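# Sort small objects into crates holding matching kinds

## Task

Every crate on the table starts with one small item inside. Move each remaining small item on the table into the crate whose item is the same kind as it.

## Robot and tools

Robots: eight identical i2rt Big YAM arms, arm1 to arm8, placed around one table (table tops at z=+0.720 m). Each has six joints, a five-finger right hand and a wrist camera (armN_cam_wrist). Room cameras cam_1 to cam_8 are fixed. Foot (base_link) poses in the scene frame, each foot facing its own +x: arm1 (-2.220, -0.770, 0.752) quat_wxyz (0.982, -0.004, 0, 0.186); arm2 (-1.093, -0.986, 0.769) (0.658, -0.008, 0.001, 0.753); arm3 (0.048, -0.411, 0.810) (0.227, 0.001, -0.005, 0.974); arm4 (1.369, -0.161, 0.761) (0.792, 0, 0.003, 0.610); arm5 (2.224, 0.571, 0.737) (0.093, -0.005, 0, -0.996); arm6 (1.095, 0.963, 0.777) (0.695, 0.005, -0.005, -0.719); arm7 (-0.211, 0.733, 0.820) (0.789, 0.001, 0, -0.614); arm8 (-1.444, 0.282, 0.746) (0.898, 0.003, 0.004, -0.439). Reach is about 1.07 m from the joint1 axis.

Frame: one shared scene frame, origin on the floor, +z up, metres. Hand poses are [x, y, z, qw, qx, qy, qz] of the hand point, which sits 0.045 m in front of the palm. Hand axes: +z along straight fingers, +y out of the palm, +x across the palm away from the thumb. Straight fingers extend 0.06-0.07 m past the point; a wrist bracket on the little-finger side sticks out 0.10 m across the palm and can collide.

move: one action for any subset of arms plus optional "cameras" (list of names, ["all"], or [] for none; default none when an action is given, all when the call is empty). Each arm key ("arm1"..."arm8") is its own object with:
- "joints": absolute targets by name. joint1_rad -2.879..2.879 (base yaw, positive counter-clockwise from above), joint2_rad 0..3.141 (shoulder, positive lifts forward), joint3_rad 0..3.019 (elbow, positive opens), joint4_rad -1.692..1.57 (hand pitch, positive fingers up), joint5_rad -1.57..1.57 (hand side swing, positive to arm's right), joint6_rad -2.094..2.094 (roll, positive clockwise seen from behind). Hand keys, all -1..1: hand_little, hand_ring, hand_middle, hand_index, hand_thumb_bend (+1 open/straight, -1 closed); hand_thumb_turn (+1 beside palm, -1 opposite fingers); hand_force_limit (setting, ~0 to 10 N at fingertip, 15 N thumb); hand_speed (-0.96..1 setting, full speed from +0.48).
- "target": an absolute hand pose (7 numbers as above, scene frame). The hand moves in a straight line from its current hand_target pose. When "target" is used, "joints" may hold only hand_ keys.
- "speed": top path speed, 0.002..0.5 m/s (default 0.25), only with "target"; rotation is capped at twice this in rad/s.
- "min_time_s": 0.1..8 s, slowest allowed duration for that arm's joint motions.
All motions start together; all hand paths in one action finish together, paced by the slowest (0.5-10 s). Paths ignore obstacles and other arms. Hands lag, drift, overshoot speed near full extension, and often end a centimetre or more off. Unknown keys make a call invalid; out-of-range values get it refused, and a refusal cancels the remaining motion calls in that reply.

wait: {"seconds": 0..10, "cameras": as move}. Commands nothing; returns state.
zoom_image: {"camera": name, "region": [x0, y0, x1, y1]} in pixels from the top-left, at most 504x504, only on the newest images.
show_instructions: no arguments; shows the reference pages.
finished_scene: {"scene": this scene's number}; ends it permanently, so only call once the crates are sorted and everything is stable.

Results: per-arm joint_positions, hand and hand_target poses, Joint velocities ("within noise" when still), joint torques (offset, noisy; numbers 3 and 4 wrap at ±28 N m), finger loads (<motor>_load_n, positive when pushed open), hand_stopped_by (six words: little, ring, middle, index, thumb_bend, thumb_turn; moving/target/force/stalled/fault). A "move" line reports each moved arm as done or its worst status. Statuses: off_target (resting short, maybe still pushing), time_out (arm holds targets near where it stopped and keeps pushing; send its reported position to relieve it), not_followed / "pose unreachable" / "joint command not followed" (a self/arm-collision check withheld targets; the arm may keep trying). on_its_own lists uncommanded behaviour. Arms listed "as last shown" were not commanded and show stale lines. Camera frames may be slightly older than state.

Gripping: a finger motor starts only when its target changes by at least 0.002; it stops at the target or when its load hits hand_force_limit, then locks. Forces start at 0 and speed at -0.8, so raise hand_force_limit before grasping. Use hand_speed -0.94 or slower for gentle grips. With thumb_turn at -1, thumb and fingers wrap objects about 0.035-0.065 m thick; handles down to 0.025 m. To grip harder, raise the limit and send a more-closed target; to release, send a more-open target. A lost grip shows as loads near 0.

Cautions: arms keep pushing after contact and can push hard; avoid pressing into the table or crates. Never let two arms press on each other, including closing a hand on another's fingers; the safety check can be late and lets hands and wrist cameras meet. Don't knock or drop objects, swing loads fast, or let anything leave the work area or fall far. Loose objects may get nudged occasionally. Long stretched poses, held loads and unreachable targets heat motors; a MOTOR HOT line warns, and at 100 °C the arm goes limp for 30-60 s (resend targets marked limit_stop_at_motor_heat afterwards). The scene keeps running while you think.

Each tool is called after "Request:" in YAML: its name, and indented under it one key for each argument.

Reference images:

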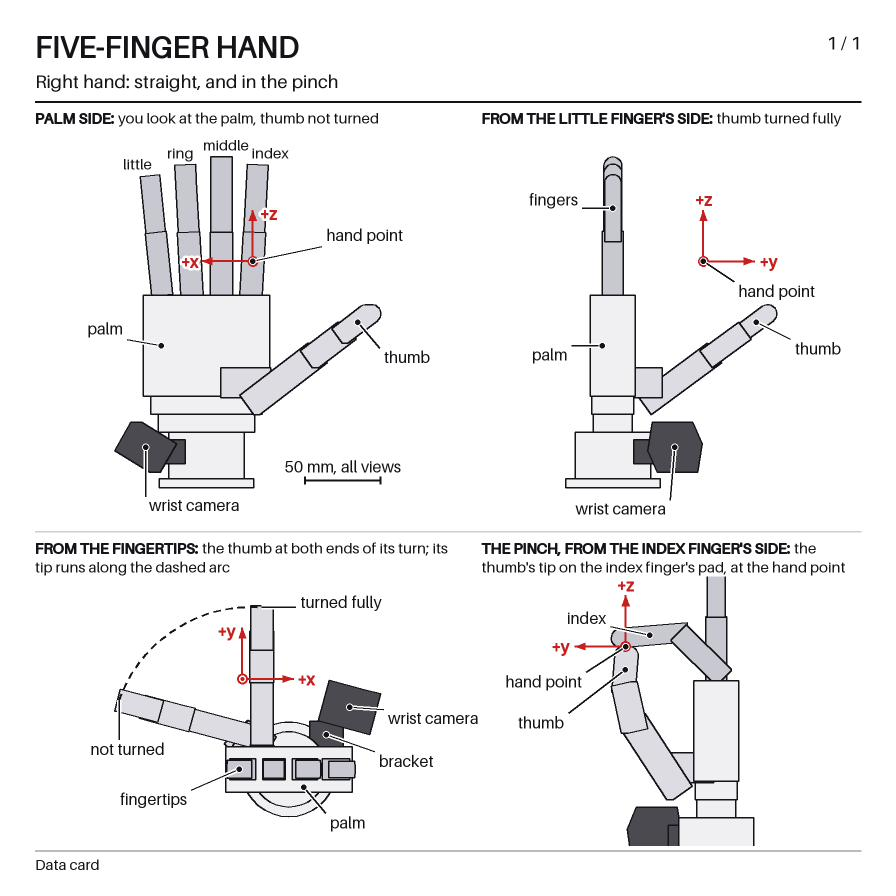

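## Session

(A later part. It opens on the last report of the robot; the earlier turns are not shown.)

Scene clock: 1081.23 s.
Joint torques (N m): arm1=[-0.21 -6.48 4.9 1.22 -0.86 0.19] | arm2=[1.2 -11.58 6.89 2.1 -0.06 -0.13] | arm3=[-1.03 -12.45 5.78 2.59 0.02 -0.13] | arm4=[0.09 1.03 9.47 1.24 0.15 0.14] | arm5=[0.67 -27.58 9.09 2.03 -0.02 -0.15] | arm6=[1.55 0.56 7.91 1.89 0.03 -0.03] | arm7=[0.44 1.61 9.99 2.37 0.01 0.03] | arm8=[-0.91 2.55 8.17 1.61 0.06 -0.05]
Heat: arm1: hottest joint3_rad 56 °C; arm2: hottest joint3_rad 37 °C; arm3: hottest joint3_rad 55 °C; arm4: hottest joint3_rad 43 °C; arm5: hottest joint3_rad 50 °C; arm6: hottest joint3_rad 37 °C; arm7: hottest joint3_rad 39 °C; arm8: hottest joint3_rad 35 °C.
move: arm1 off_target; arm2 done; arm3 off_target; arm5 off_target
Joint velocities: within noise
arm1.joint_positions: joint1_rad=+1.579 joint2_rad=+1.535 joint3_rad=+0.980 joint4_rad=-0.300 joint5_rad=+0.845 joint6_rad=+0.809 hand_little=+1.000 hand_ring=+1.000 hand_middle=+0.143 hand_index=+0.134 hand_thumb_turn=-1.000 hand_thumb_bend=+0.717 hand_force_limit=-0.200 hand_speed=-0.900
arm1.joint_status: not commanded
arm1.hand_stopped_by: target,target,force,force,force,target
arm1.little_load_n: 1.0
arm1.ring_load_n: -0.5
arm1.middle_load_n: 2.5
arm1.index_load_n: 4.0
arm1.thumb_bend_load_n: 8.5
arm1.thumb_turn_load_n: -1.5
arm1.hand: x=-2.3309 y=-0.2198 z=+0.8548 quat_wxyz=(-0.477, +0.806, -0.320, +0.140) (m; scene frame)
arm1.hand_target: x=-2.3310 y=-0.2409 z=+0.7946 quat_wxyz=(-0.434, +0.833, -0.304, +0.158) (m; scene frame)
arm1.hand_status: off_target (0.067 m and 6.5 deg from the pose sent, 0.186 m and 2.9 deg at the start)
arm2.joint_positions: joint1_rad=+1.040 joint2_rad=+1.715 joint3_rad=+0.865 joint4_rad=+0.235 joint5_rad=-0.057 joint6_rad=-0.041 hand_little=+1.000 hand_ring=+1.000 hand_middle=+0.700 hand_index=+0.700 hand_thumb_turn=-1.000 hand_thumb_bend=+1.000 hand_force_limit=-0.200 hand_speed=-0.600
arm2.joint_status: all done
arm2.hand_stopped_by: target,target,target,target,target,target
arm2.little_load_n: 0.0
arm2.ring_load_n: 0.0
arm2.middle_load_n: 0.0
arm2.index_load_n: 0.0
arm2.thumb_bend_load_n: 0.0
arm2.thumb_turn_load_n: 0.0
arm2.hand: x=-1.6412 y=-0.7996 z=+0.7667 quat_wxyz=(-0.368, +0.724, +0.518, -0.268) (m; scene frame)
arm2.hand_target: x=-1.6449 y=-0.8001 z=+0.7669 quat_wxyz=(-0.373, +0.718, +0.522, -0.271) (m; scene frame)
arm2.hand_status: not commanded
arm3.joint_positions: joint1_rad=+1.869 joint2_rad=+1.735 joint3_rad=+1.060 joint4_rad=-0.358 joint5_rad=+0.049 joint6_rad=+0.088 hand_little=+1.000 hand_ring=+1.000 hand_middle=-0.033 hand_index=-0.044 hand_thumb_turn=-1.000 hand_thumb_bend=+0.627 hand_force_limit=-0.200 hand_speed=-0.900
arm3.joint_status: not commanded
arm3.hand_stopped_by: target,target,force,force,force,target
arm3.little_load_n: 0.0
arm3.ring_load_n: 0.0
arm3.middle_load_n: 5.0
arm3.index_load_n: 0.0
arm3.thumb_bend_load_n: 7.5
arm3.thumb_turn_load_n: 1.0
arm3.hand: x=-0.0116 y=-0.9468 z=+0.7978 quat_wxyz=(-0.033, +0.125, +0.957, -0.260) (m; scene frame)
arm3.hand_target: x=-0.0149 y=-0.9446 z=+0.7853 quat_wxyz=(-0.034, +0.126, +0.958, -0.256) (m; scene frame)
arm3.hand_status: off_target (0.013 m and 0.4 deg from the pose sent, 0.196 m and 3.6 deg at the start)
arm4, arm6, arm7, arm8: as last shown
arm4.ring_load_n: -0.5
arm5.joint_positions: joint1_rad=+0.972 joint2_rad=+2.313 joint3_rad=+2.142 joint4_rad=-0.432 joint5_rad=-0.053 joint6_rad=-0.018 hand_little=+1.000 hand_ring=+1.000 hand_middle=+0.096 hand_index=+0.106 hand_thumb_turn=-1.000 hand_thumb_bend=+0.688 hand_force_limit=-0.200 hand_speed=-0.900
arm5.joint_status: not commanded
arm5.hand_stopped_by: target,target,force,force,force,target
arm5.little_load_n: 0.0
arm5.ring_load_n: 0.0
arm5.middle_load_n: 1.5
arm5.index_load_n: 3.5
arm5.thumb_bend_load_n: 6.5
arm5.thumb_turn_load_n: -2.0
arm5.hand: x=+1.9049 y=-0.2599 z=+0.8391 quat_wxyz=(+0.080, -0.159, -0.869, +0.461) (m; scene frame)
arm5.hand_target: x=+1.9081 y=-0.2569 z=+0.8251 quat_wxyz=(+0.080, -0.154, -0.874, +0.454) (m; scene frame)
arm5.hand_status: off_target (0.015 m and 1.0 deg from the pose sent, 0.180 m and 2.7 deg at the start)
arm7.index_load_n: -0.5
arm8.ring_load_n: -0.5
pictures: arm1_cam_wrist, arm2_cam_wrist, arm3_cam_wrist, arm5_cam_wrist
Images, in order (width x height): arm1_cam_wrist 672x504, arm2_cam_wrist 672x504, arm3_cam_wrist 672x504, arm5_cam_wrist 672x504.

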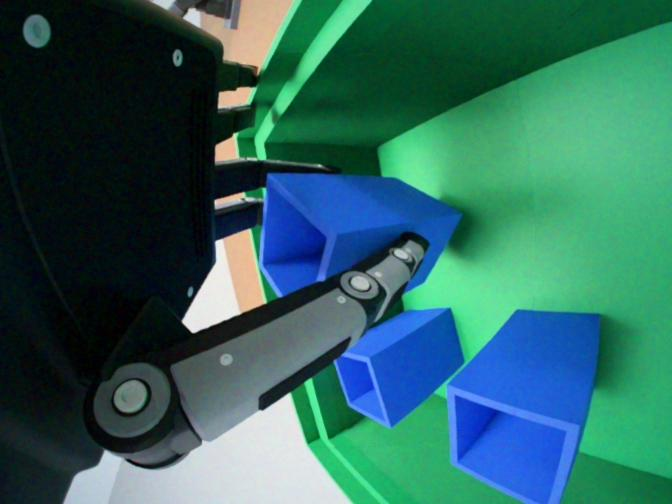

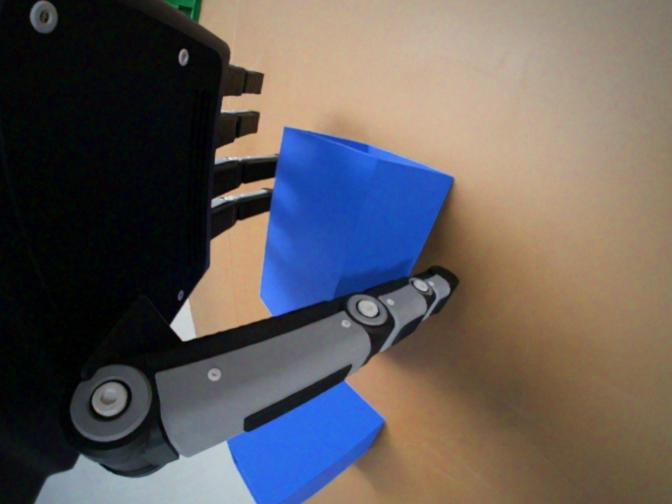

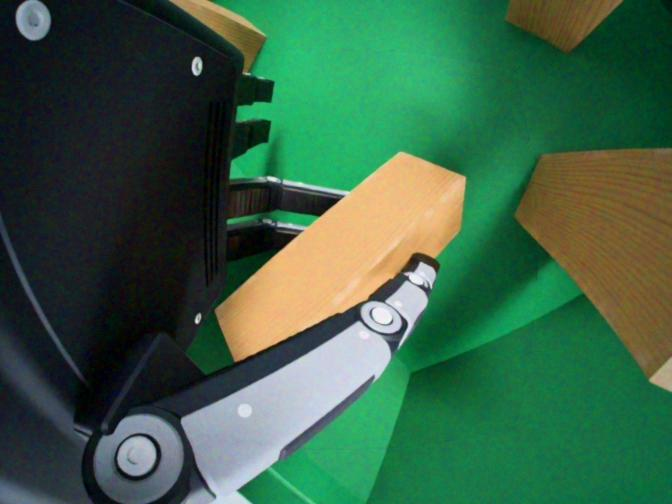

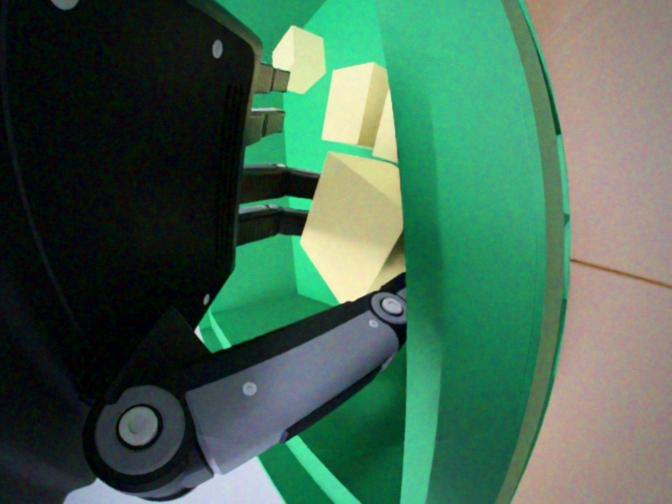

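Request:
move:
  arm1: {"target": [-2.352, -0.24, 0.92, 0.4339, -0.8336, 0.3034, -0.1579], "speed": 0.15}
  arm2: {"target": [-1.63, -0.80, 0.95, 0.3736, -0.7177, -0.5215, 0.2714], "speed": 0.2}
  arm3: {"joints": {"hand_speed": -0.7, "hand_index": 0.7, "hand_middle": 0.7, "hand_thumb_bend": 1.0}}
  arm5: {"target": [1.901, -0.277, 0.832, -0.0802, 0.1541, 0.8737, -0.4547], "speed": 0.08}
  cameras: ["arm1_cam_wrist","arm3_cam_wrist","arm5_cam_wrist"]

Request:
move:
  arm1: {"joints": {"hand_ring": 0.3, "hand_little": 0.3, "hand_speed": -0.5}}
  arm2: {"target": [-0.985, -0.55, 0.90, 0.3967, -0.7623, 0.452, -0.2352], "speed": 0.3}
  arm3: {"target": [-0.01, -0.93, 1.0, -0.0338, 0.1261, 0.9577, -0.2566], "speed": 0.2}
  arm5: {"joints": {"hand_speed": -0.7, "hand_index": 0.5, "hand_middle": 0.5, "hand_thumb_bend": 1.0}}
  cameras: ["arm1_cam_wrist","arm2_cam_wrist","arm3_cam_wrist","arm5_cam_wrist"]

Scene clock: 1100.47 s.
Joint torques (N m): arm1=[0.56 -12.45 12.88 0.94 0.77 0.11] | arm2=[0.32 -10.58 13.85 1.02 -0.09 -0.15] | arm3=[-1.03 -12.51 5.79 2.25 0.02 -0.13] | arm4=[-0.38 1.32 9.4 1.11 0.14 0.09] | arm5=[0.91 -24.06 16.31 1.22 0.05 -0.13] | arm6=[1.38 0.38 7.91 1.91 0.03 -0.03] | arm7=[0.62 1.08 9.98 2.29 0.03 0.03] | arm8=[-0.91 2.61 8.17 1.61 0.06 -0.06]
Heat: arm1: hottest joint3_rad 52 °C; arm2: hottest joint3_rad 36 °C; arm3: hottest joint3_rad 51 °C; arm4: hottest joint3_rad 43 °C; arm5: hottest joint3_rad 47 °C; arm6: hottest joint3_rad 37 °C; arm7: hottest joint3_rad 39 °C; arm8: hottest joint3_rad 35 °C.
move: arm1 off_target; arm2 off_target; arm3 done; arm5 off_target
Joint velocities: within noise
arm1.joint_positions: joint1_rad=+1.614 joint2_rad=+1.466 joint3_rad=+1.089 joint4_rad=-0.688 joint5_rad=+0.830 joint6_rad=+0.867 hand_little=+1.000 hand_ring=+1.000 hand_middle=+0.143 hand_index=+0.134 hand_thumb_turn=-1.000 hand_thumb_bend=+0.717 hand_force_limit=-0.200 hand_speed=-0.900
arm1.joint_status: not commanded
arm1.hand_stopped_by: target,target,force,force,force,target
arm1.little_load_n: 0.0
arm1.ring_load_n: 0.0
arm1.middle_load_n: 2.5
arm1.index_load_n: 4.0
arm1.thumb_bend_load_n: 8.0
arm1.thumb_turn_load_n: -1.5
arm1.hand: x=-2.3382 y=-0.2587 z=+0.8919 quat_wxyz=(-0.414, +0.843, -0.295, +0.177) (m; scene frame)
arm1.hand_target: x=-2.3515 y=-0.2417 z=+0.9202 quat_wxyz=(-0.434, +0.834, -0.303, +0.158) (m; scene frame)
arm1.hand_status: off_target (0.037 m and 3.5 deg from the pose sent, 0.072 m and 6.5 deg at the start)
arm2.joint_positions: joint1_rad=+1.040 joint2_rad=+1.392 joint3_rad=+0.994 joint4_rad=-0.256 joint5_rad=-0.064 joint6_rad=-0.045 hand_little=+1.000 hand_ring=+1.000 hand_middle=+0.700 hand_index=+0.700 hand_thumb_turn=-1.000 hand_thumb_bend=+1.000 hand_force_limit=-0.200 hand_speed=-0.600
arm2.joint_status: not commanded
arm2.hand_stopped_by: target,target,target,target,target,target
arm2.little_load_n: 0.0
arm2.ring_load_n: 0.0
arm2.middle_load_n: 0.0
arm2.index_load_n: 0.0
arm2.thumb_bend_load_n: 0.0
arm2.thumb_turn_load_n: 0.0
arm2.hand: x=-1.6147 y=-0.8108 z=+0.9188 quat_wxyz=(-0.351, +0.730, +0.526, -0.261) (m; scene frame)
arm2.hand_target: x=-1.6286 y=-0.8006 z=+0.9501 quat_wxyz=(-0.374, +0.718, +0.521, -0.271) (m; scene frame)
arm2.hand_status: off_target (0.036 m and 3.2 deg from the pose sent, 0.184 m and 1.1 deg at the start)
arm3.joint_positions: joint1_rad=+1.869 joint2_rad=+1.735 joint3_rad=+1.060 joint4_rad=-0.350 joint5_rad=+0.049 joint6_rad=+0.088 hand_little=+1.000 hand_ring=+1.000 hand_middle=+0.700 hand_index=+0.700 hand_thumb_turn=-1.000 hand_thumb_bend=+1.000 hand_force_limit=-0.200 hand_speed=-0.700
arm3.joint_status: all done
arm3.hand_stopped_by: target,target,target,target,target,target
arm3.little_load_n: 0.0
arm3.ring_load_n: 0.0
arm3.middle_load_n: 0.0
arm3.index_load_n: 0.0
arm3.thumb_bend_load_n: 0.0
arm3.thumb_turn_load_n: 0.0
arm3.hand: x=-0.0119 y=-0.9488 z=+0.7983 quat_wxyz=(-0.033, +0.125, +0.956, -0.263) (m; scene frame)
arm3.hand_target: x=-0.0149 y=-0.9446 z=+0.7852 quat_wxyz=(-0.034, +0.126, +0.958, -0.256) (m; scene frame)
arm3.hand_status: not commanded
arm4, arm6, arm7, arm8: as last shown
arm4.ring_load_n: 0.0
arm5.joint_positions: joint1_rad=+0.972 joint2_rad=+2.339 joint3_rad=+2.204 joint4_rad=-0.485 joint5_rad=-0.053 joint6_rad=-0.018 hand_little=+1.000 hand_ring=+1.000 hand_middle=+0.096 hand_index=+0.106 hand_thumb_turn=-1.000 hand_thumb_bend=+0.688 hand_force_limit=-0.200 hand_speed=-0.900
arm5.joint_status: not commanded
arm5.hand_stopped_by: target,target,force,force,force,target
arm5.little_load_n: 0.0
arm5.ring_load_n: 0.0
arm5.middle_load_n: 1.5
arm5.index_load_n: 3.5
arm5.thumb_bend_load_n: 6.0
arm5.thumb_turn_load_n: -1.5
arm5.hand: x=+1.9030 y=-0.2641 z=+0.8413 quat_wxyz=(+0.079, -0.160, -0.873, +0.453) (m; scene frame)
arm5.hand_target: x=+1.9016 y=-0.2758 z=+0.8318 quat_wxyz=(+0.080, -0.154, -0.873, +0.455) (m; scene frame)
arm5.hand_status: off_target (0.016 m and 0.7 deg from the pose sent, 0.019 m and 1.0 deg at the start)
arm7.index_load_n: 0.0
arm8.ring_load_n: 0.0
pictures: arm1_cam_wrist, arm3_cam_wrist, arm5_cam_wrist
Images, in order (width x height): arm1_cam_wrist 672x504, arm3_cam_wrist 672x504, arm5_cam_wrist 672x504.

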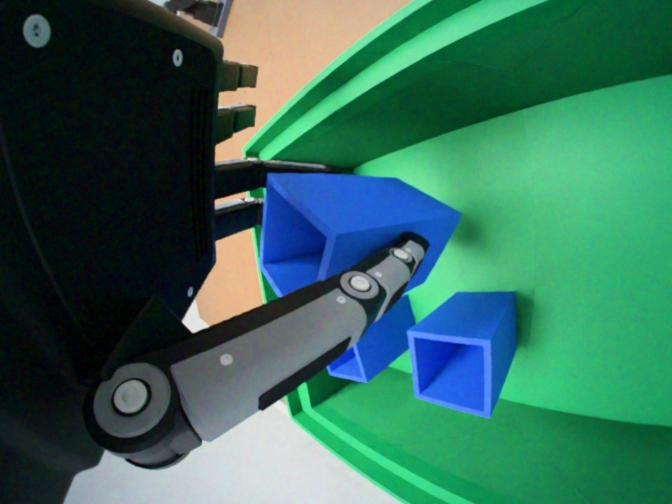

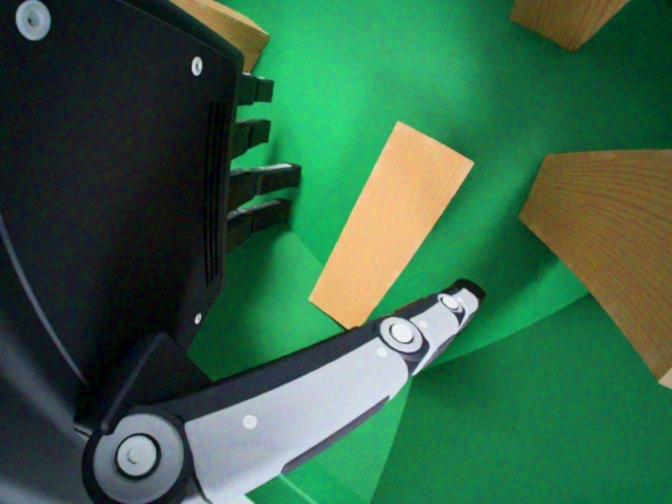

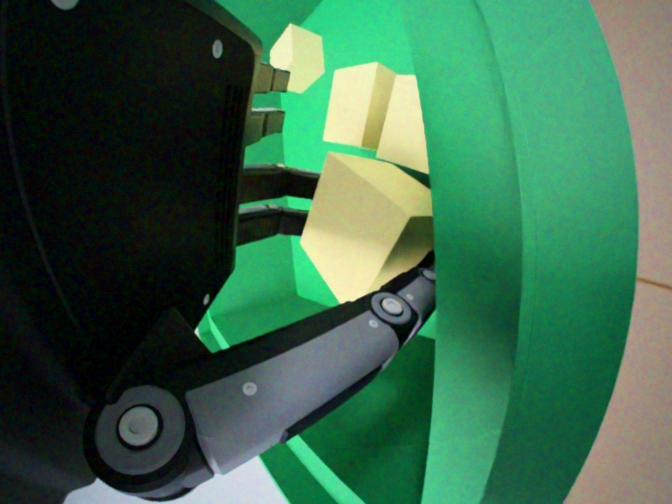

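Scene clock: 1105.27 s.
Joint torques (N m): arm1=[0.56 -12.4 12.82 0.9 0.76 0.1] | arm2=[0.26 -5.19 13.27 0.51 0.8 0.11] | arm3=[-0.62 -12.75 11.95 0.73 0.13 -0.09] | arm4=[0.44 1.79 9.47 1.28 0.13 0.13] | arm5=[0.73 -25.58 15.68 1.22 0.03 -0.1] | arm6=[1.49 0.44 7.94 1.91 0.03 -0.03] | arm7=[0.32 1.14 10.09 2.4 -0.01 0.06] | arm8=[-0.91 2.55 8.17 1.61 0.06 -0.05]
Heat: arm1: hottest joint3_rad 52 °C; arm2: hottest joint3_rad 37 °C; arm3: hottest joint3_rad 52 °C; arm4: hottest joint3_rad 43 °C; arm5: hottest joint3_rad 49 °C; arm6: hottest joint3_rad 37 °C; arm7: hottest joint3_rad 39 °C; arm8: hottest joint3_rad 35 °C.
move: arm1 done; arm2 off_target; arm3 off_target; arm5 done
Joint velocities: within noise
arm1.joint_positions: joint1_rad=+1.614 joint2_rad=+1.466 joint3_rad=+1.089 joint4_rad=-0.689 joint5_rad=+0.830 joint6_rad=+0.868 hand_little=+0.300 hand_ring=+0.300 hand_middle=+0.143 hand_index=+0.134 hand_thumb_turn=-1.000 hand_thumb_bend=+0.717 hand_force_limit=-0.200 hand_speed=-0.500
arm1.joint_status: all done
arm1.hand_stopped_by: target,target,force,force,force,target
arm1.little_load_n: 0.0
arm1.ring_load_n: 0.0
arm1.middle_load_n: 2.5
arm1.index_load_n: 4.5
arm1.thumb_bend_load_n: 8.5
arm1.thumb_turn_load_n: -1.5
arm1.hand: x=-2.3382 y=-0.2588 z=+0.8918 quat_wxyz=(-0.414, +0.843, -0.295, +0.177) (m; scene frame)
arm1.hand_target: x=-2.3514 y=-0.2417 z=+0.9202 quat_wxyz=(-0.434, +0.834, -0.303, +0.158) (m; scene frame)
arm1.hand_status: not commanded
arm2.joint_positions: joint1_rad=-0.174 joint2_rad=+1.199 joint3_rad=+0.740 joint4_rad=-0.505 joint5_rad=+0.763 joint6_rad=+0.753 hand_little=+1.000 hand_ring=+1.000 hand_middle=+0.700 hand_index=+0.700 hand_thumb_turn=-1.000 hand_thumb_bend=+1.000 hand_force_limit=-0.200 hand_speed=-0.600
arm2.joint_status: not commanded
arm2.hand_stopped_by: target,target,target,target,target,target
arm2.little_load_n: 0.0
arm2.ring_load_n: 0.0
arm2.middle_load_n: 0.0
arm2.index_load_n: 0.0
arm2.thumb_bend_load_n: 0.0
arm2.thumb_turn_load_n: 0.0
arm2.hand: x=-0.9890 y=-0.5702 z=+0.8789 quat_wxyz=(-0.382, +0.775, -0.441, +0.242) (m; scene frame)
arm2.hand_target: x=-0.9853 y=-0.5512 z=+0.9004 quat_wxyz=(-0.397, +0.763, -0.452, +0.235) (m; scene frame)
arm2.hand_status: off_target (0.030 m and 2.7 deg from the pose sent, 0.682 m and 133.2 deg at the start)
arm3.joint_positions: joint1_rad=+1.869 joint2_rad=+1.479 joint3_rad=+1.271 joint4_rad=-0.875 joint5_rad=+0.049 joint6_rad=+0.088 hand_little=+1.000 hand_ring=+1.000 hand_middle=+0.700 hand_index=+0.700 hand_thumb_turn=-1.000 hand_thumb_bend=+1.000 hand_force_limit=-0.200 hand_speed=-0.700
arm3.joint_status: not commanded
arm3.hand_stopped_by: target,target,target,target,target,target
arm3.little_load_n: 0.0
arm3.ring_load_n: 0.0
arm3.middle_load_n: 0.0
arm3.index_load_n: 0.0
arm3.thumb_bend_load_n: -0.5
arm3.thumb_turn_load_n: 0.0
arm3.hand: x=-0.0065 y=-0.9154 z=+0.9749 quat_wxyz=(-0.032, +0.125, +0.963, -0.236) (m; scene frame)
arm3.hand_target: x=-0.0098 y=-0.9289 z=+1.0001 quat_wxyz=(-0.034, +0.126, +0.958, -0.257) (m; scene frame)
arm3.hand_status: off_target (0.029 m and 2.5 deg from the pose sent, 0.203 m and 0.8 deg at the start)
arm4.joint_positions: joint1_rad=-2.592 joint2_rad=+0.629 joint3_rad=+1.312 joint4_rad=-1.390 joint5_rad=-0.003 joint6_rad=-0.013 hand_little=+1.000 hand_ring=+1.000 hand_middle=+0.700 hand_index=+0.700 hand_thumb_turn=-1.000 hand_thumb_bend=+1.000 hand_force_limit=-0.200 hand_speed=-0.600
arm4.joint_status: not commanded
arm4.hand_stopped_by: target,target,target,target,target,target
arm4.little_load_n: 0.0
arm4.ring_load_n: 0.0
arm4.middle_load_n: -0.5
arm4.index_load_n: 0.0
arm4.thumb_bend_load_n: 0.0
arm4.thumb_turn_load_n: 0.0
arm4.hand: x=+1.4623 y=-0.3582 z=+1.1908 quat_wxyz=(-0.057, +0.140, -0.897, +0.416) (m; scene frame)
arm4.hand_target: x=+1.4603 y=-0.3563 z=+1.2064 quat_wxyz=(-0.059, +0.129, -0.893, +0.428) (m; scene frame)
arm4.hand_status: not commanded
arm5.joint_positions: joint1_rad=+0.972 joint2_rad=+2.353 joint3_rad=+2.211 joint4_rad=-0.485 joint5_rad=-0.053 joint6_rad=-0.021 hand_little=+1.000 hand_ring=+1.000 hand_middle=+0.500 hand_index=+0.500 hand_thumb_turn=-1.000 hand_thumb_bend=+1.000 hand_force_limit=-0.200 hand_speed=-0.700
arm5.joint_status: all done
arm5.hand_stopped_by: target,target,target,target,target,target
arm5.little_load_n: -0.5
arm5.ring_load_n: 0.0
arm5.middle_load_n: 0.0
arm5.index_load_n: 0.0
arm5.thumb_bend_load_n: 0.0
arm5.thumb_turn_load_n: 0.0
arm5.hand: x=+1.9022 y=-0.2651 z=+0.8325 quat_wxyz=(+0.079, -0.159, -0.875, +0.450) (m; scene frame)
arm5.hand_target: x=+1.9014 y=-0.2757 z=+0.8321 quat_wxyz=(+0.080, -0.154, -0.873, +0.455) (m; scene frame)
arm5.hand_status: not commanded
arm6.joint_positions: joint1_rad=+0.350 joint2_rad=+0.619 joint3_rad=+1.333 joint4_rad=-1.406 joint5_rad=+0.005 joint6_rad=-1.272 hand_little=+1.000 hand_ring=+1.000 hand_middle=+1.000 hand_index=+1.000 hand_thumb_turn=+1.000 hand_thumb_bend=+1.000 hand_force_limit=+0.000 hand_speed=-0.800
arm6.joint_status: not commanded
arm6.hand_stopped_by: target,target,target,target,target,target
arm6.little_load_n: 0.0
arm6.ring_load_n: 0.0
arm6.middle_load_n: 0.0
arm6.index_load_n: 0.0
arm6.thumb_bend_load_n: 0.0
arm6.thumb_turn_load_n: 0.0
arm6.hand: x=+1.1089 y=+0.7398 z=+1.2254 quat_wxyz=(+0.193, +0.642, -0.637, +0.381) (m; scene frame)
arm6.hand_target: x=+1.1088 y=+0.7394 z=+1.2374 quat_wxyz=(+0.199, +0.637, -0.633, +0.392) (m; scene frame)
arm6.hand_status: not commanded
arm7.joint_positions: joint1_rad=+0.106 joint2_rad=+0.515 joint3_rad=+1.327 joint4_rad=-1.182 joint5_rad=-0.016 joint6_rad=-1.198 hand_little=+1.000 hand_ring=+1.000 hand_middle=+1.000 hand_index=+1.000 hand_thumb_turn=+1.000 hand_thumb_bend=+1.000 hand_force_limit=+0.000 hand_speed=-0.800
arm7.joint_status: not commanded
arm7.hand_stopped_by: target,target,target,target,target,target
arm7.little_load_n: 0.0
arm7.ring_load_n: 0.0
arm7.middle_load_n: 0.0
arm7.index_load_n: 0.0
arm7.thumb_bend_load_n: 0.0
arm7.thumb_turn_load_n: 0.0
arm7.hand: x=-0.1748 y=+0.5106 z=+1.3282 quat_wxyz=(+0.225, +0.581, -0.586, +0.518) (m; scene frame)
arm7.hand_target: x=-0.1756 y=+0.5128 z=+1.3377 quat_wxyz=(+0.228, +0.577, -0.582, +0.526) (m; scene frame)
arm7.hand_status: not commanded
arm8.joint_positions: joint1_rad=+0.095 joint2_rad=+0.636 joint3_rad=+1.388 joint4_rad=-1.482 joint5_rad=+0.025 joint6_rad=-1.263 hand_little=+1.000 hand_ring=+1.000 hand_middle=+1.000 hand_index=+1.000 hand_thumb_turn=+1.000 hand_thumb_bend=+1.000 hand_force_limit=+0.000 hand_speed=-0.800
arm8.joint_status: not commanded
arm8.hand_stopped_by: target,target,target,target,target,target
arm8.little_load_n: 0.0
arm8.ring_load_n: 0.0
arm8.middle_load_n: 0.0
arm8.index_load_n: 0.0
arm8.thumb_bend_load_n: 0.0
arm8.thumb_turn_load_n: 0.0
arm8.hand: x=-1.3403 y=+0.0932 z=+1.2013 quat_wxyz=(+0.111, +0.772, -0.491, +0.388) (m; scene frame)
arm8.hand_target: x=-1.3407 y=+0.0936 z=+1.2087 quat_wxyz=(+0.113, +0.769, -0.489, +0.396) (m; scene frame)
arm8.hand_status: not commanded
pictures: arm1_cam_wrist, arm2_cam_wrist, arm3_cam_wrist, arm5_cam_wrist
Images, in order (width x height): arm1_cam_wrist 672x504, arm2_cam_wrist 672x504, arm3_cam_wrist 672x504, arm5_cam_wrist 672x504.

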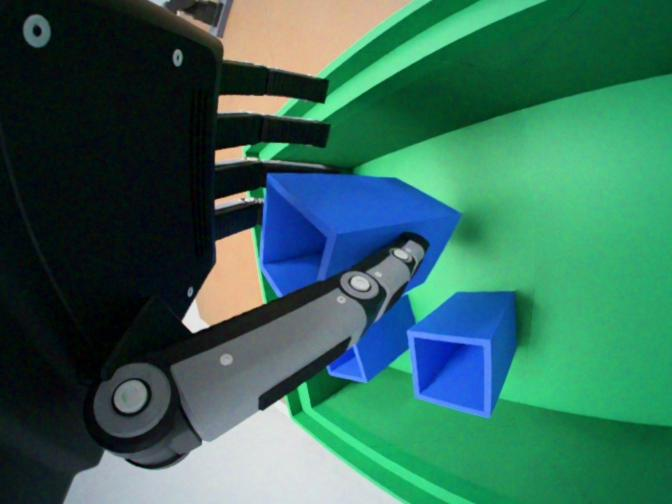

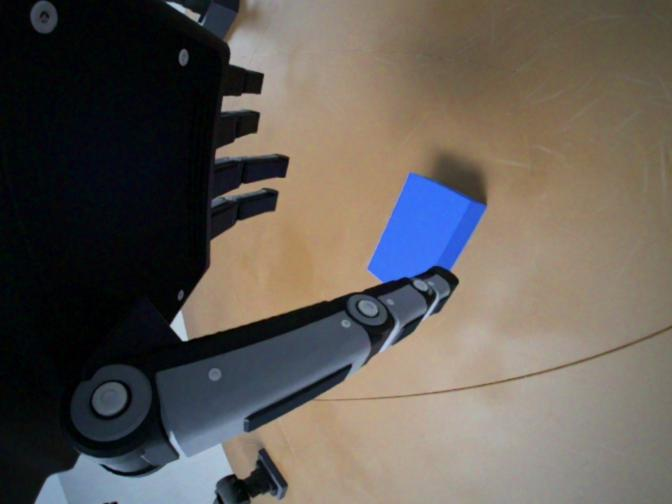

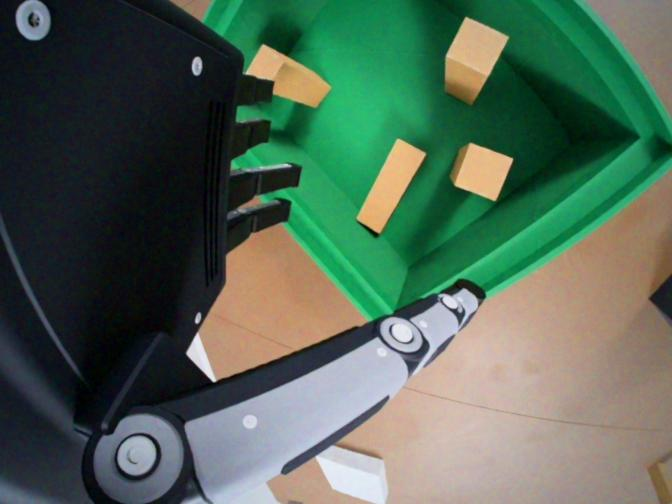

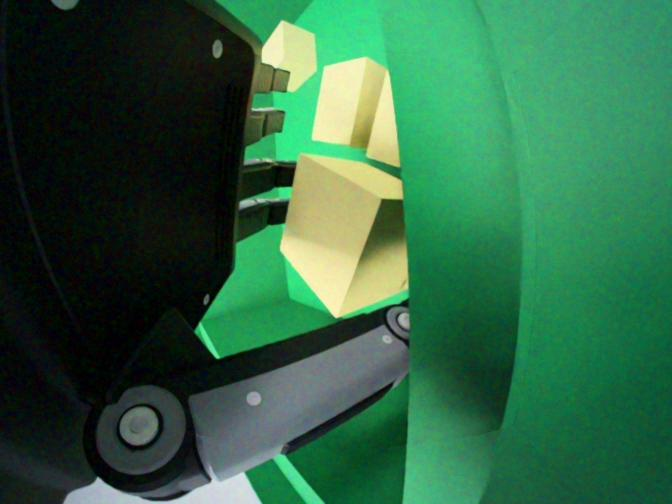

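Request:
move:
  arm1: {"target": [-2.354, -0.245, 0.785, 0.4339, -0.8336, 0.3034, -0.1579], "speed": 0.12}
  arm2: {"target": [-0.989, -0.546, 0.762, 0.3894, -0.7482, 0.4767, -0.2481], "speed": 0.12}
  arm3: {"joints": {"joint1_rad": -0.55, "joint2_rad": 0.63, "joint3_rad": 1.35, "joint4_rad": -1.40, "joint5_rad": 0, "joint6_rad": 0}, "min_time_s": 4}
  arm5: {"target": [1.912, -0.262, 1.04, -0.0802, 0.1541, 0.8737, -0.4547], "speed": 0.1}
  cameras: ["arm1_cam_wrist","arm2_cam_wrist","arm5_cam_wrist"]

Scene clock: 1122.47 s.
Joint torques (N m): arm1=[0.32 -10.23 5.78 1.69 0.51 0.11] | arm2=[1.44 -7.59 6.15 1.36 0.85 0.1] | arm3=[-1.08 -0.26 10.47 1.37 -0.09 -0.21] | arm4=[-0.38 1.73 9.42 1.11 0.16 0.1] | arm5=[1.03 -28.28 16.68 1.28 0.11 -0.05] | arm6=[1.44 0.56 7.9 1.89 0.04 -0.03] | arm7=[0.73 1.49 10.02 2.22 -0.02 0.05] | arm8=[-0.91 2.61 8.18 1.61 0.06 -0.05]
Heat: arm1: hottest joint3_rad 51 °C; arm2: hottest joint3_rad 40 °C; arm3: hottest joint3_rad 56 °C; arm4: hottest joint3_rad 43 °C; arm5: hottest joint3_rad 53 °C; arm6: hottest joint3_rad 37 °C; arm7: hottest joint3_rad 39 °C; arm8: hottest joint3_rad 35 °C.
move: arm1 off_target; arm2 done; arm3 done; arm5 off_target
Joint velocities: within noise
arm1.joint_positions: joint1_rad=+1.623 joint2_rad=+1.600 joint3_rad=+0.975 joint4_rad=-0.345 joint5_rad=+0.841 joint6_rad=+0.878 hand_little=+0.300 hand_ring=+0.300 hand_middle=+0.143 hand_index=+0.134 hand_thumb_turn=-1.000 hand_thumb_bend=+0.717 hand_force_limit=-0.200 hand_speed=-0.500
arm1.joint_status: not commanded
arm1.hand_stopped_by: target,target,force,force,force,target
arm1.little_load_n: 0.0
arm1.ring_load_n: 0.0
arm1.middle_load_n: 4.0
arm1.index_load_n: 2.5
arm1.thumb_bend_load_n: 7.0
arm1.thumb_turn_load_n: -2.0
arm1.hand: x=-2.3519 y=-0.2353 z=+0.8136 quat_wxyz=(-0.448, +0.825, -0.312, +0.148) (m; scene frame)
arm1.hand_target: x=-2.3534 y=-0.2461 z=+0.7860 quat_wxyz=(-0.434, +0.834, -0.303, +0.158) (m; scene frame)
arm1.hand_status: off_target (0.030 m and 2.4 deg from the pose sent, 0.109 m and 3.5 deg at the start)
arm2.joint_positions: joint1_rad=-0.158 joint2_rad=+1.517 joint3_rad=+0.655 joint4_rad=-0.157 joint5_rad=+0.816 joint6_rad=+0.867 hand_little=+1.000 hand_ring=+1.000 hand_middle=+0.700 hand_index=+0.700 hand_thumb_turn=-1.000 hand_thumb_bend=+1.000 hand_force_limit=-0.200 hand_speed=-0.600
arm2.joint_status: not commanded
arm2.hand_stopped_by: target,target,target,target,target,target
arm2.little_load_n: 0.0
arm2.ring_load_n: 0.0
arm2.middle_load_n: -0.5
arm2.index_load_n: 0.0
arm2.thumb_bend_load_n: 0.0
arm2.thumb_turn_load_n: 0.0
arm2.hand: x=-0.9858 y=-0.5499 z=+0.7626 quat_wxyz=(-0.383, +0.751, -0.475, +0.252) (m; scene frame)
arm2.hand_target: x=-0.9890 y=-0.5460 z=+0.7620 quat_wxyz=(-0.389, +0.748, -0.477, +0.248) (m; scene frame)
arm2.hand_status: done (0.005 m and 1.0 deg from the pose sent, 0.119 m and 5.2 deg at the start)
arm3.joint_positions: joint1_rad=-0.542 joint2_rad=+0.634 joint3_rad=+1.306 joint4_rad=-1.385 joint5_rad=+0.002 joint6_rad=+0.008 hand_little=+1.000 hand_ring=+1.000 hand_middle=+0.700 hand_index=+0.700 hand_thumb_turn=-1.000 hand_thumb_bend=+1.000 hand_force_limit=-0.200 hand_speed=-0.700
arm3.joint_status: all done
arm3.hand_stopped_by: target,target,target,target,target,target
arm3.little_load_n: 0.0
arm3.ring_load_n: 0.0
arm3.middle_load_n: 0.0
arm3.index_load_n: 0.0
arm3.thumb_bend_load_n: 0.0
arm3.thumb_turn_load_n: 0.0
arm3.hand: x=-0.0971 y=-0.2478 z=+1.2381 quat_wxyz=(-0.403, +0.872, +0.253, -0.116) (m; scene frame)
arm3.hand_target: x=-0.0927 y=-0.2516 z=+1.2566 quat_wxyz=(-0.418, +0.865, +0.252, -0.118) (m; scene frame)
arm3.hand_status: not commanded
arm4, arm6, arm7, arm8: as last shown
arm4.middle_load_n: 0.0
arm5.joint_positions: joint1_rad=+0.974 joint2_rad=+2.446 joint3_rad=+2.862 joint4_rad=-1.048 joint5_rad=-0.050 joint6_rad=-0.020 hand_little=+1.000 hand_ring=+1.000 hand_middle=+0.500 hand_index=+0.500 hand_thumb_turn=-1.000 hand_thumb_bend=+1.000 hand_force_limit=-0.200 hand_speed=-0.700
arm5.joint_status: not commanded
arm5.hand_stopped_by: target,target,target,target,target,target
arm5.little_load_n: 0.0
arm5.ring_load_n: 0.0
arm5.middle_load_n: 0.0
arm5.index_load_n: 0.0
arm5.thumb_bend_load_n: 0.0
arm5.thumb_turn_load_n: 0.0
arm5.hand: x=+1.9096 y=-0.2557 z=+1.0098 quat_wxyz=(+0.079, -0.159, -0.876, +0.448) (m; scene frame)
arm5.hand_target: x=+1.9130 y=-0.2596 z=+1.0393 quat_wxyz=(+0.084, -0.155, -0.864, +0.472) (m; scene frame)
arm5.hand_status: off_target (0.031 m and 1.1 deg from the pose sent, 0.208 m and 0.8 deg at the start; a joint's target at an end of its range on 58 of 131 steps)
pictures: arm1_cam_wrist, arm2_cam_wrist, arm5_cam_wrist
Images, in order (width x height): arm1_cam_wrist 672x504, arm2_cam_wrist 672x504, arm5_cam_wrist 672x504.

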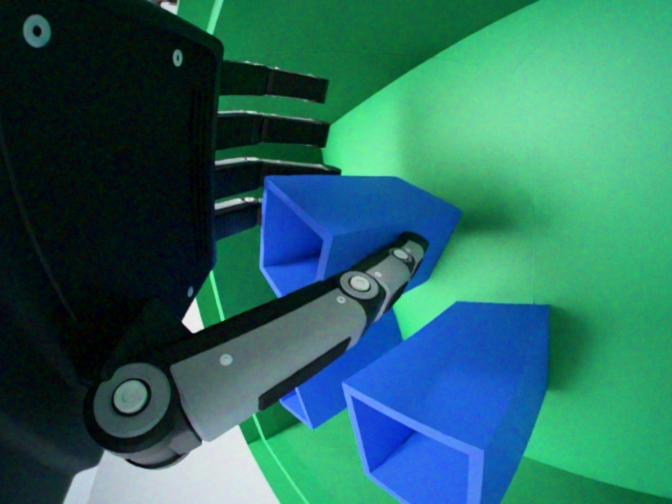

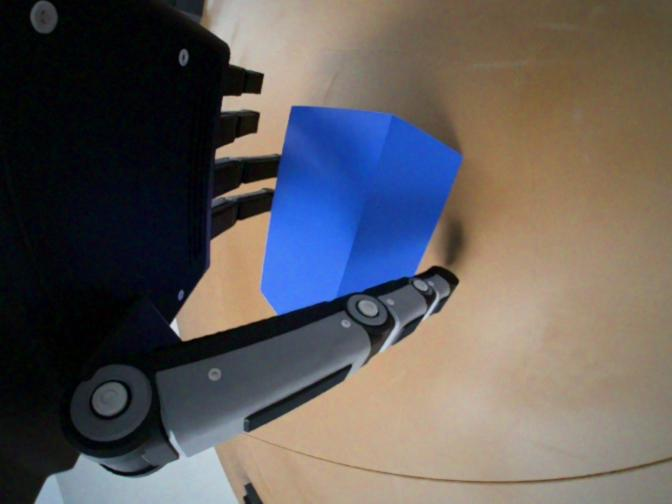

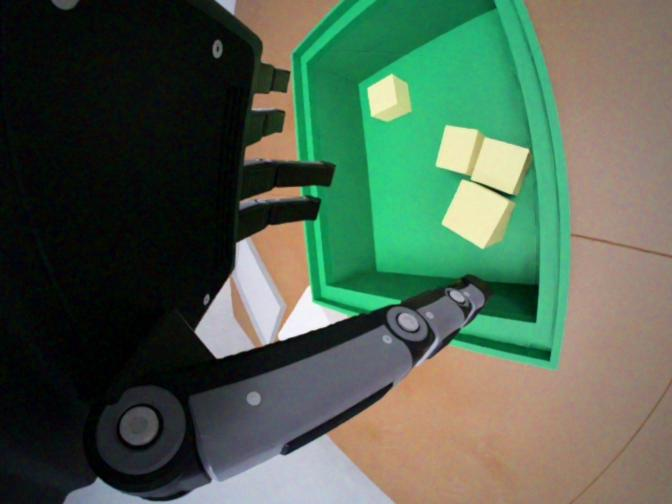

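Request:
zoom_image:
  camera: "arm2_cam_wrist"
  region: [200, 90, 480, 310]

Request:
move:
  arm1: {"joints": {"hand_speed": -0.6, "hand_index": 0.7, "hand_middle": 0.7, "hand_thumb_bend": 1.0}}
  arm3: {"target": [-0.44, 0.31, 0.87, 0.3265, -0.6273, -0.6273, 0.3265], "speed": 0.25}
  arm5: {"joints": {"joint1_rad": 0.60, "joint2_rad": 0.63, "joint3_rad": 1.35, "joint4_rad": -1.40, "joint5_rad": 0, "joint6_rad": 0}, "min_time_s": 4}
  cameras: ["arm3_cam_wrist","cam_4","cam_1"]

Scaled by 1.800 from the camera's 672x504 image, which has a finer 960x720 frame.

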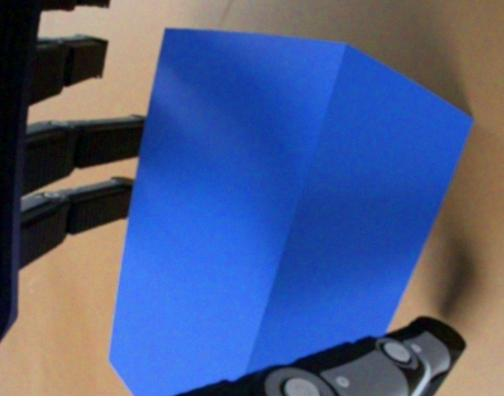

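Scene clock: 1135.00 s.
Joint torques (N m): arm1=[0.38 -11.52 6.12 1.61 0.51 0.08] | arm2=[1.44 -7.65 6.12 1.37 0.85 0.1] | arm3=[-0.26 -22.65 12.6 0.95 -0.6 -0.18] | arm4=[-0.26 2.14 9.48 1.24 0.14 0.09] | arm5=[-0.67 0.79 8.68 1.31 0.13 0.04] | arm6=[1.49 0.26 7.9 1.85 0.04 -0.03] | arm7=[0.73 1.79 9.96 2.29 -0.01 0.06] | arm8=[-0.91 2.55 8.17 1.62 0.06 -0.06]
Heat: arm1: hottest joint3_rad 50 °C; arm2: hottest joint3_rad 38 °C; arm3: hottest joint3_rad 55 °C; arm4: hottest joint3_rad 43 °C; arm5: hottest joint3_rad 53 °C; arm6: hottest joint3_rad 38 °C; arm7: hottest joint3_rad 39 °C; arm8: hottest joint3_rad 35 °C.
move: arm1 done; arm3 off_target; arm5 done
Joint velocities: within noise
arm1.joint_positions: joint1_rad=+1.623 joint2_rad=+1.617 joint3_rad=+0.967 joint4_rad=-0.343 joint5_rad=+0.841 joint6_rad=+0.880 hand_little=+0.300 hand_ring=+0.300 hand_middle=+0.700 hand_index=+0.700 hand_thumb_turn=-1.000 hand_thumb_bend=+1.000 hand_force_limit=-0.200 hand_speed=-0.600
arm1.joint_status: all done
arm1.hand_stopped_by: target,target,target,target,target,target
arm1.little_load_n: 0.0
arm1.ring_load_n: 0.0
arm1.middle_load_n: 0.0
arm1.index_load_n: 0.0
arm1.thumb_bend_load_n: 0.0
arm1.thumb_turn_load_n: 0.0
arm1.hand: x=-2.3503 y=-0.2389 z=+0.8021 quat_wxyz=(-0.441, +0.828, -0.309, +0.154) (m; scene frame)
arm1.hand_target: x=-2.3534 y=-0.2461 z=+0.7860 quat_wxyz=(-0.434, +0.834, -0.303, +0.158) (m; scene frame)
arm1.hand_status: not commanded
arm2, arm4, arm6, arm7, arm8: as last shown
arm2.little_load_n: -0.5
arm2.middle_load_n: 0.0
arm2.thumb_bend_load_n: -0.5
arm3.joint_positions: joint1_rad=-0.670 joint2_rad=+2.731 joint3_rad=+2.872 joint4_rad=-1.067 joint5_rad=-0.821 joint6_rad=-0.794 hand_little=+1.000 hand_ring=+1.000 hand_middle=+0.700 hand_index=+0.700 hand_thumb_turn=-1.000 hand_thumb_bend=+1.000 hand_force_limit=-0.200 hand_speed=-0.700
arm3.joint_status: not commanded
arm3.hand_stopped_by: target,target,target,target,target,target
arm3.little_load_n: 0.0
arm3.ring_load_n: 0.0
arm3.middle_load_n: 0.0
arm3.index_load_n: 0.0
arm3.thumb_bend_load_n: 0.0
arm3.thumb_turn_load_n: 0.0
arm3.hand: x=-0.4347 y=+0.3074 z=+0.8748 quat_wxyz=(-0.356, +0.633, +0.609, -0.318) (m; scene frame)
arm3.hand_target: x=-0.4394 y=+0.3087 z=+0.8700 quat_wxyz=(-0.360, +0.628, +0.614, -0.317) (m; scene frame)
arm3.hand_status: off_target (0.008 m and 4.1 deg from the pose sent, 0.751 m and 57.9 deg at the start; a joint's target at an end of its range on 22 of 139 steps)
arm5.joint_positions: joint1_rad=+0.616 joint2_rad=+0.633 joint3_rad=+1.353 joint4_rad=-1.397 joint5_rad=-0.002 joint6_rad=-0.009 hand_little=+1.000 hand_ring=+1.000 hand_middle=+0.500 hand_index=+0.500 hand_thumb_turn=-1.000 hand_thumb_bend=+1.000 hand_force_limit=-0.200 hand_speed=-0.700
arm5.joint_status: all done
arm5.hand_stopped_by: target,target,target,target,target,target
arm5.little_load_n: 0.0
arm5.ring_load_n: 0.0
arm5.middle_load_n: 0.0
arm5.index_load_n: 0.0
arm5.thumb_bend_load_n: 0.0
arm5.thumb_turn_load_n: 0.5
arm5.hand: x=+2.1003 y=+0.3955 z=+1.1848 quat_wxyz=(+0.167, -0.332, -0.837, +0.403) (m; scene frame)
arm5.hand_target: x=+2.0985 y=+0.3985 z=+1.1836 quat_wxyz=(+0.168, -0.343, -0.833, +0.400) (m; scene frame)
arm5.hand_status: not commanded
pictures: arm3_cam_wrist, cam_1, cam_4
Images, in order (width x height): arm3_cam_wrist 672x504, cam_1 672x504, cam_4 672x504.

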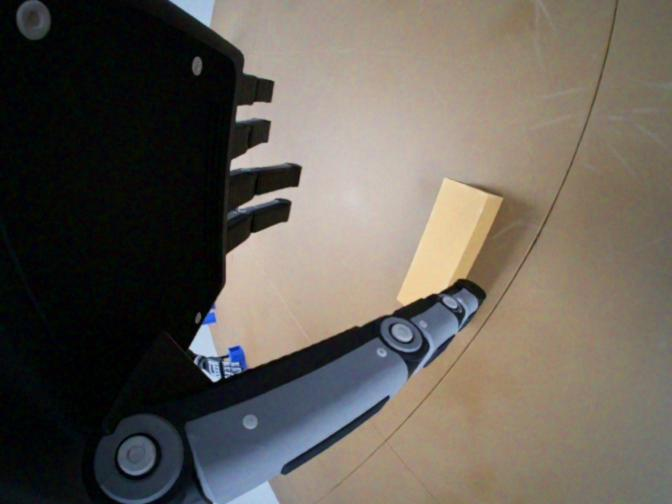

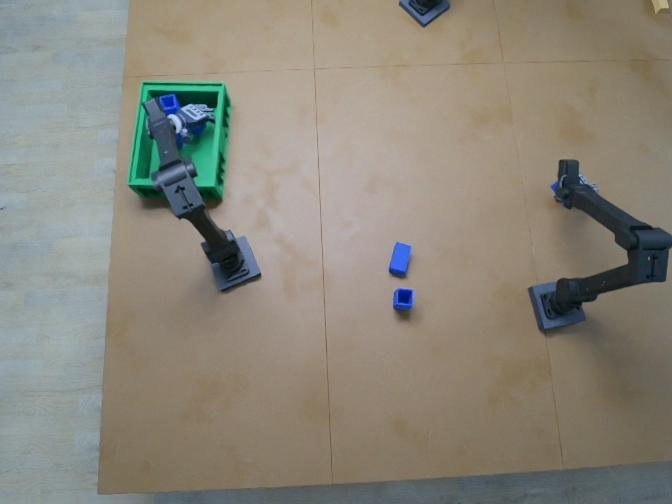

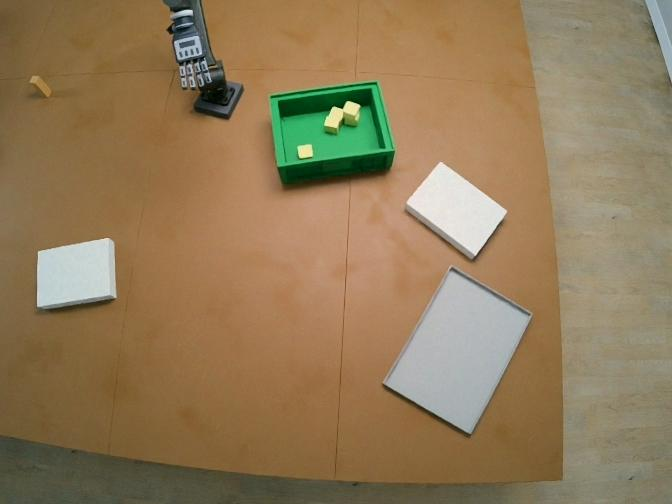

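Request:
move:
  arm1: {"target": [-2.355, -0.255, 1.0, 0.4339, -0.8336, 0.3034, -0.1579], "speed": 0.2}
  arm2: {"joints": {"hand_speed": -0.9, "hand_force_limit": -0.2, "hand_index": -0.3, "hand_middle": -0.3, "hand_thumb_bend": 0.0}}
  arm3: {"target": [-0.426, 0.303, 0.775, 0.335, -0.6436, -0.6107, 0.3178], "speed": 0.12}
  cameras: ["arm2_cam_wrist","arm3_cam_wrist","arm1_cam_wrist"]

Scene clock: 1166.10 s.
Joint torques (N m): arm1=[0.56 -10.81 13.35 0.81 0.74 0.09] | arm2=[1.38 -7.65 6.15 1.37 0.83 0.1] | arm3=[-0.91 -25.05 6.98 2.26 -0.44 -0.15] | arm4=[0.15 1.61 9.47 1.28 0.13 0.08] | arm5=[-0.73 0.85 8.68 1.32 0.13 0.04] | arm6=[1.49 0.44 7.91 1.92 0.04 -0.02] | arm7=[0.44 0.79 10.03 2.33 0.02 0] | arm8=[-0.91 2.55 8.17 1.61 0.06 -0.06]
Heat: arm1: hottest joint3_rad 48 °C; arm2: hottest joint3_rad 36 °C; arm3: hottest joint3_rad 54 °C; arm4: hottest joint3_rad 43 °C; arm5: hottest joint3_rad 47 °C; arm6: hottest joint3_rad 38 °C; arm7: hottest joint3_rad 39 °C; arm8: hottest joint3_rad 35 °C.
move: arm1 off_target; arm2 off_target; arm3 off_target
Joint velocities: within noise
arm1.joint_positions: joint1_rad=+1.635 joint2_rad=+1.382 joint3_rad=+1.229 joint4_rad=-0.919 joint5_rad=+0.843 joint6_rad=+0.895 hand_little=+0.300 hand_ring=+0.300 hand_middle=+0.700 hand_index=+0.700 hand_thumb_turn=-1.000 hand_thumb_bend=+1.000 hand_force_limit=-0.200 hand_speed=-0.600
arm1.joint_status: not commanded
arm1.hand_stopped_by: target,target,target,target,target,target
arm1.little_load_n: 0.0
arm1.ring_load_n: 0.0
arm1.middle_load_n: 0.0
arm1.index_load_n: 0.0
arm1.thumb_bend_load_n: 0.0
arm1.thumb_turn_load_n: 0.0
arm1.hand: x=-2.3428 y=-0.2691 z=+0.9759 quat_wxyz=(-0.419, +0.840, -0.297, +0.174) (m; scene frame)
arm1.hand_target: x=-2.3547 y=-0.2563 z=+1.0000 quat_wxyz=(-0.434, +0.834, -0.303, +0.157) (m; scene frame)
arm1.hand_status: off_target (0.030 m and 2.7 deg from the pose sent, 0.199 m and 1.3 deg at the start)
arm2.joint_positions: joint1_rad=-0.157 joint2_rad=+1.517 joint3_rad=+0.655 joint4_rad=-0.157 joint5_rad=+0.817 joint6_rad=+0.868 hand_little=+1.000 hand_ring=+1.000 hand_middle=+0.153 hand_index=+0.116 hand_thumb_turn=-1.000 hand_thumb_bend=+0.722 hand_force_limit=-0.200 hand_speed=-0.900
arm2.joint_status: hand_middle off_target (ended at +0.153, target -0.300); hand_index off_target (ended at +0.116, target -0.300); hand_thumb_bend off_target (ended at +0.722, target +0.000); the others done
arm2.hand_stopped_by: target,target,force,force,force,target
arm2.little_load_n: 0.0
arm2.ring_load_n: 0.0
arm2.middle_load_n: 4.0
arm2.index_load_n: 5.5
arm2.thumb_bend_load_n: 9.5
arm2.thumb_turn_load_n: 1.0
arm2.hand: x=-0.9861 y=-0.5498 z=+0.7626 quat_wxyz=(-0.383, +0.751, -0.475, +0.252) (m; scene frame)
arm2.hand_target: x=-0.9890 y=-0.5460 z=+0.7620 quat_wxyz=(-0.389, +0.748, -0.477, +0.248) (m; scene frame)
arm2.hand_status: not commanded
arm3.joint_positions: joint1_rad=-0.670 joint2_rad=+2.731 joint3_rad=+2.651 joint4_rad=-0.901 joint5_rad=-0.815 joint6_rad=-0.811 hand_little=+1.000 hand_ring=+1.000 hand_middle=+0.700 hand_index=+0.700 hand_thumb_turn=-1.000 hand_thumb_bend=+1.000 hand_force_limit=-0.200 hand_speed=-0.700
arm3.joint_status: not commanded
arm3.hand_stopped_by: target,target,target,target,target,target
arm3.little_load_n: 0.0
arm3.ring_load_n: 0.0
arm3.middle_load_n: 0.0
arm3.index_load_n: 0.0
arm3.thumb_bend_load_n: 0.0
arm3.thumb_turn_load_n: 0.0
arm3.hand: x=-0.4295 y=+0.3014 z=+0.7851 quat_wxyz=(-0.335, +0.642, +0.611, -0.320) (m; scene frame)
arm3.hand_target: x=-0.4259 y=+0.3029 z=+0.7752 quat_wxyz=(-0.335, +0.644, +0.611, -0.318) (m; scene frame)
arm3.hand_status: off_target (0.011 m and 0.3 deg from the pose sent, 0.100 m and 2.7 deg at the start)
arm4, arm5, arm6, arm7, arm8: as last shown
arm4.middle_load_n: -0.5
arm5.thumb_turn_load_n: 0.0
arm6.thumb_turn_load_n: 0.5
pictures: arm1_cam_wrist, arm2_cam_wrist, arm3_cam_wrist
Images, in order (width x height): arm1_cam_wrist 672x504, arm2_cam_wrist 672x504, arm3_cam_wrist 672x504.

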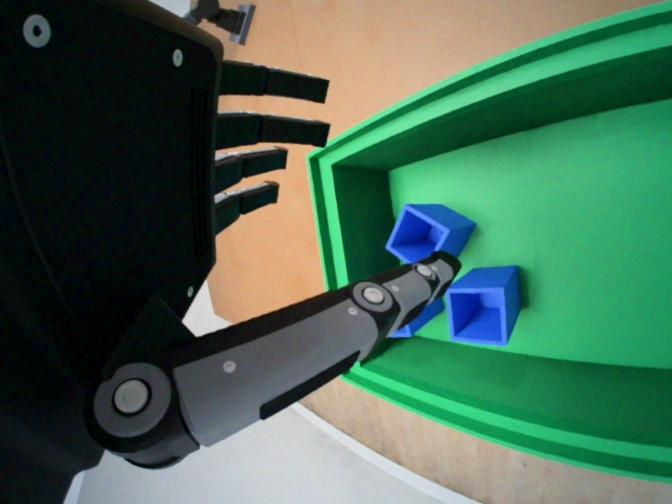

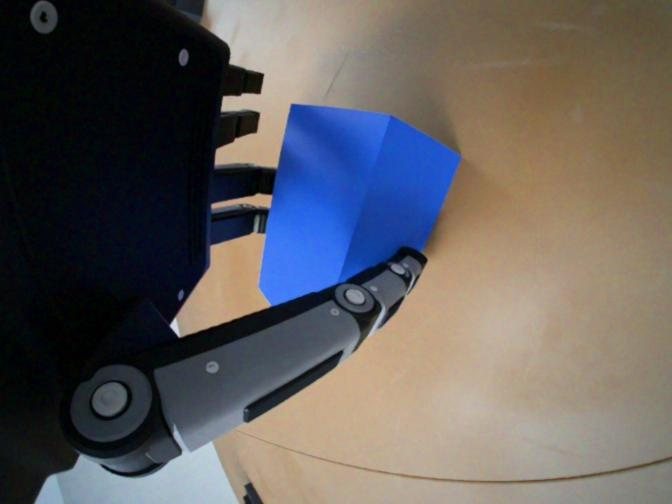

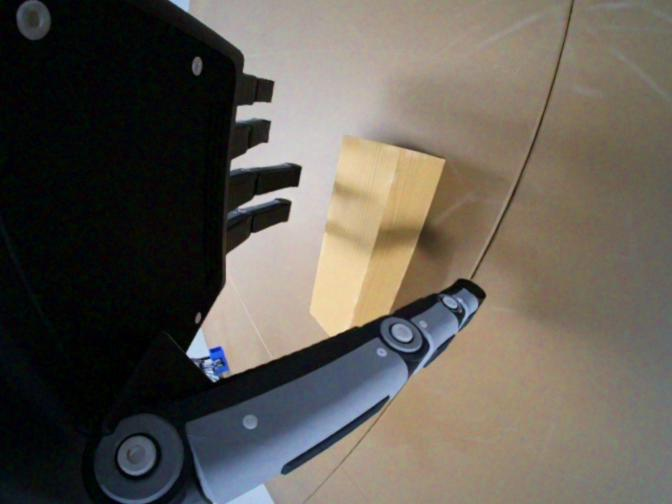

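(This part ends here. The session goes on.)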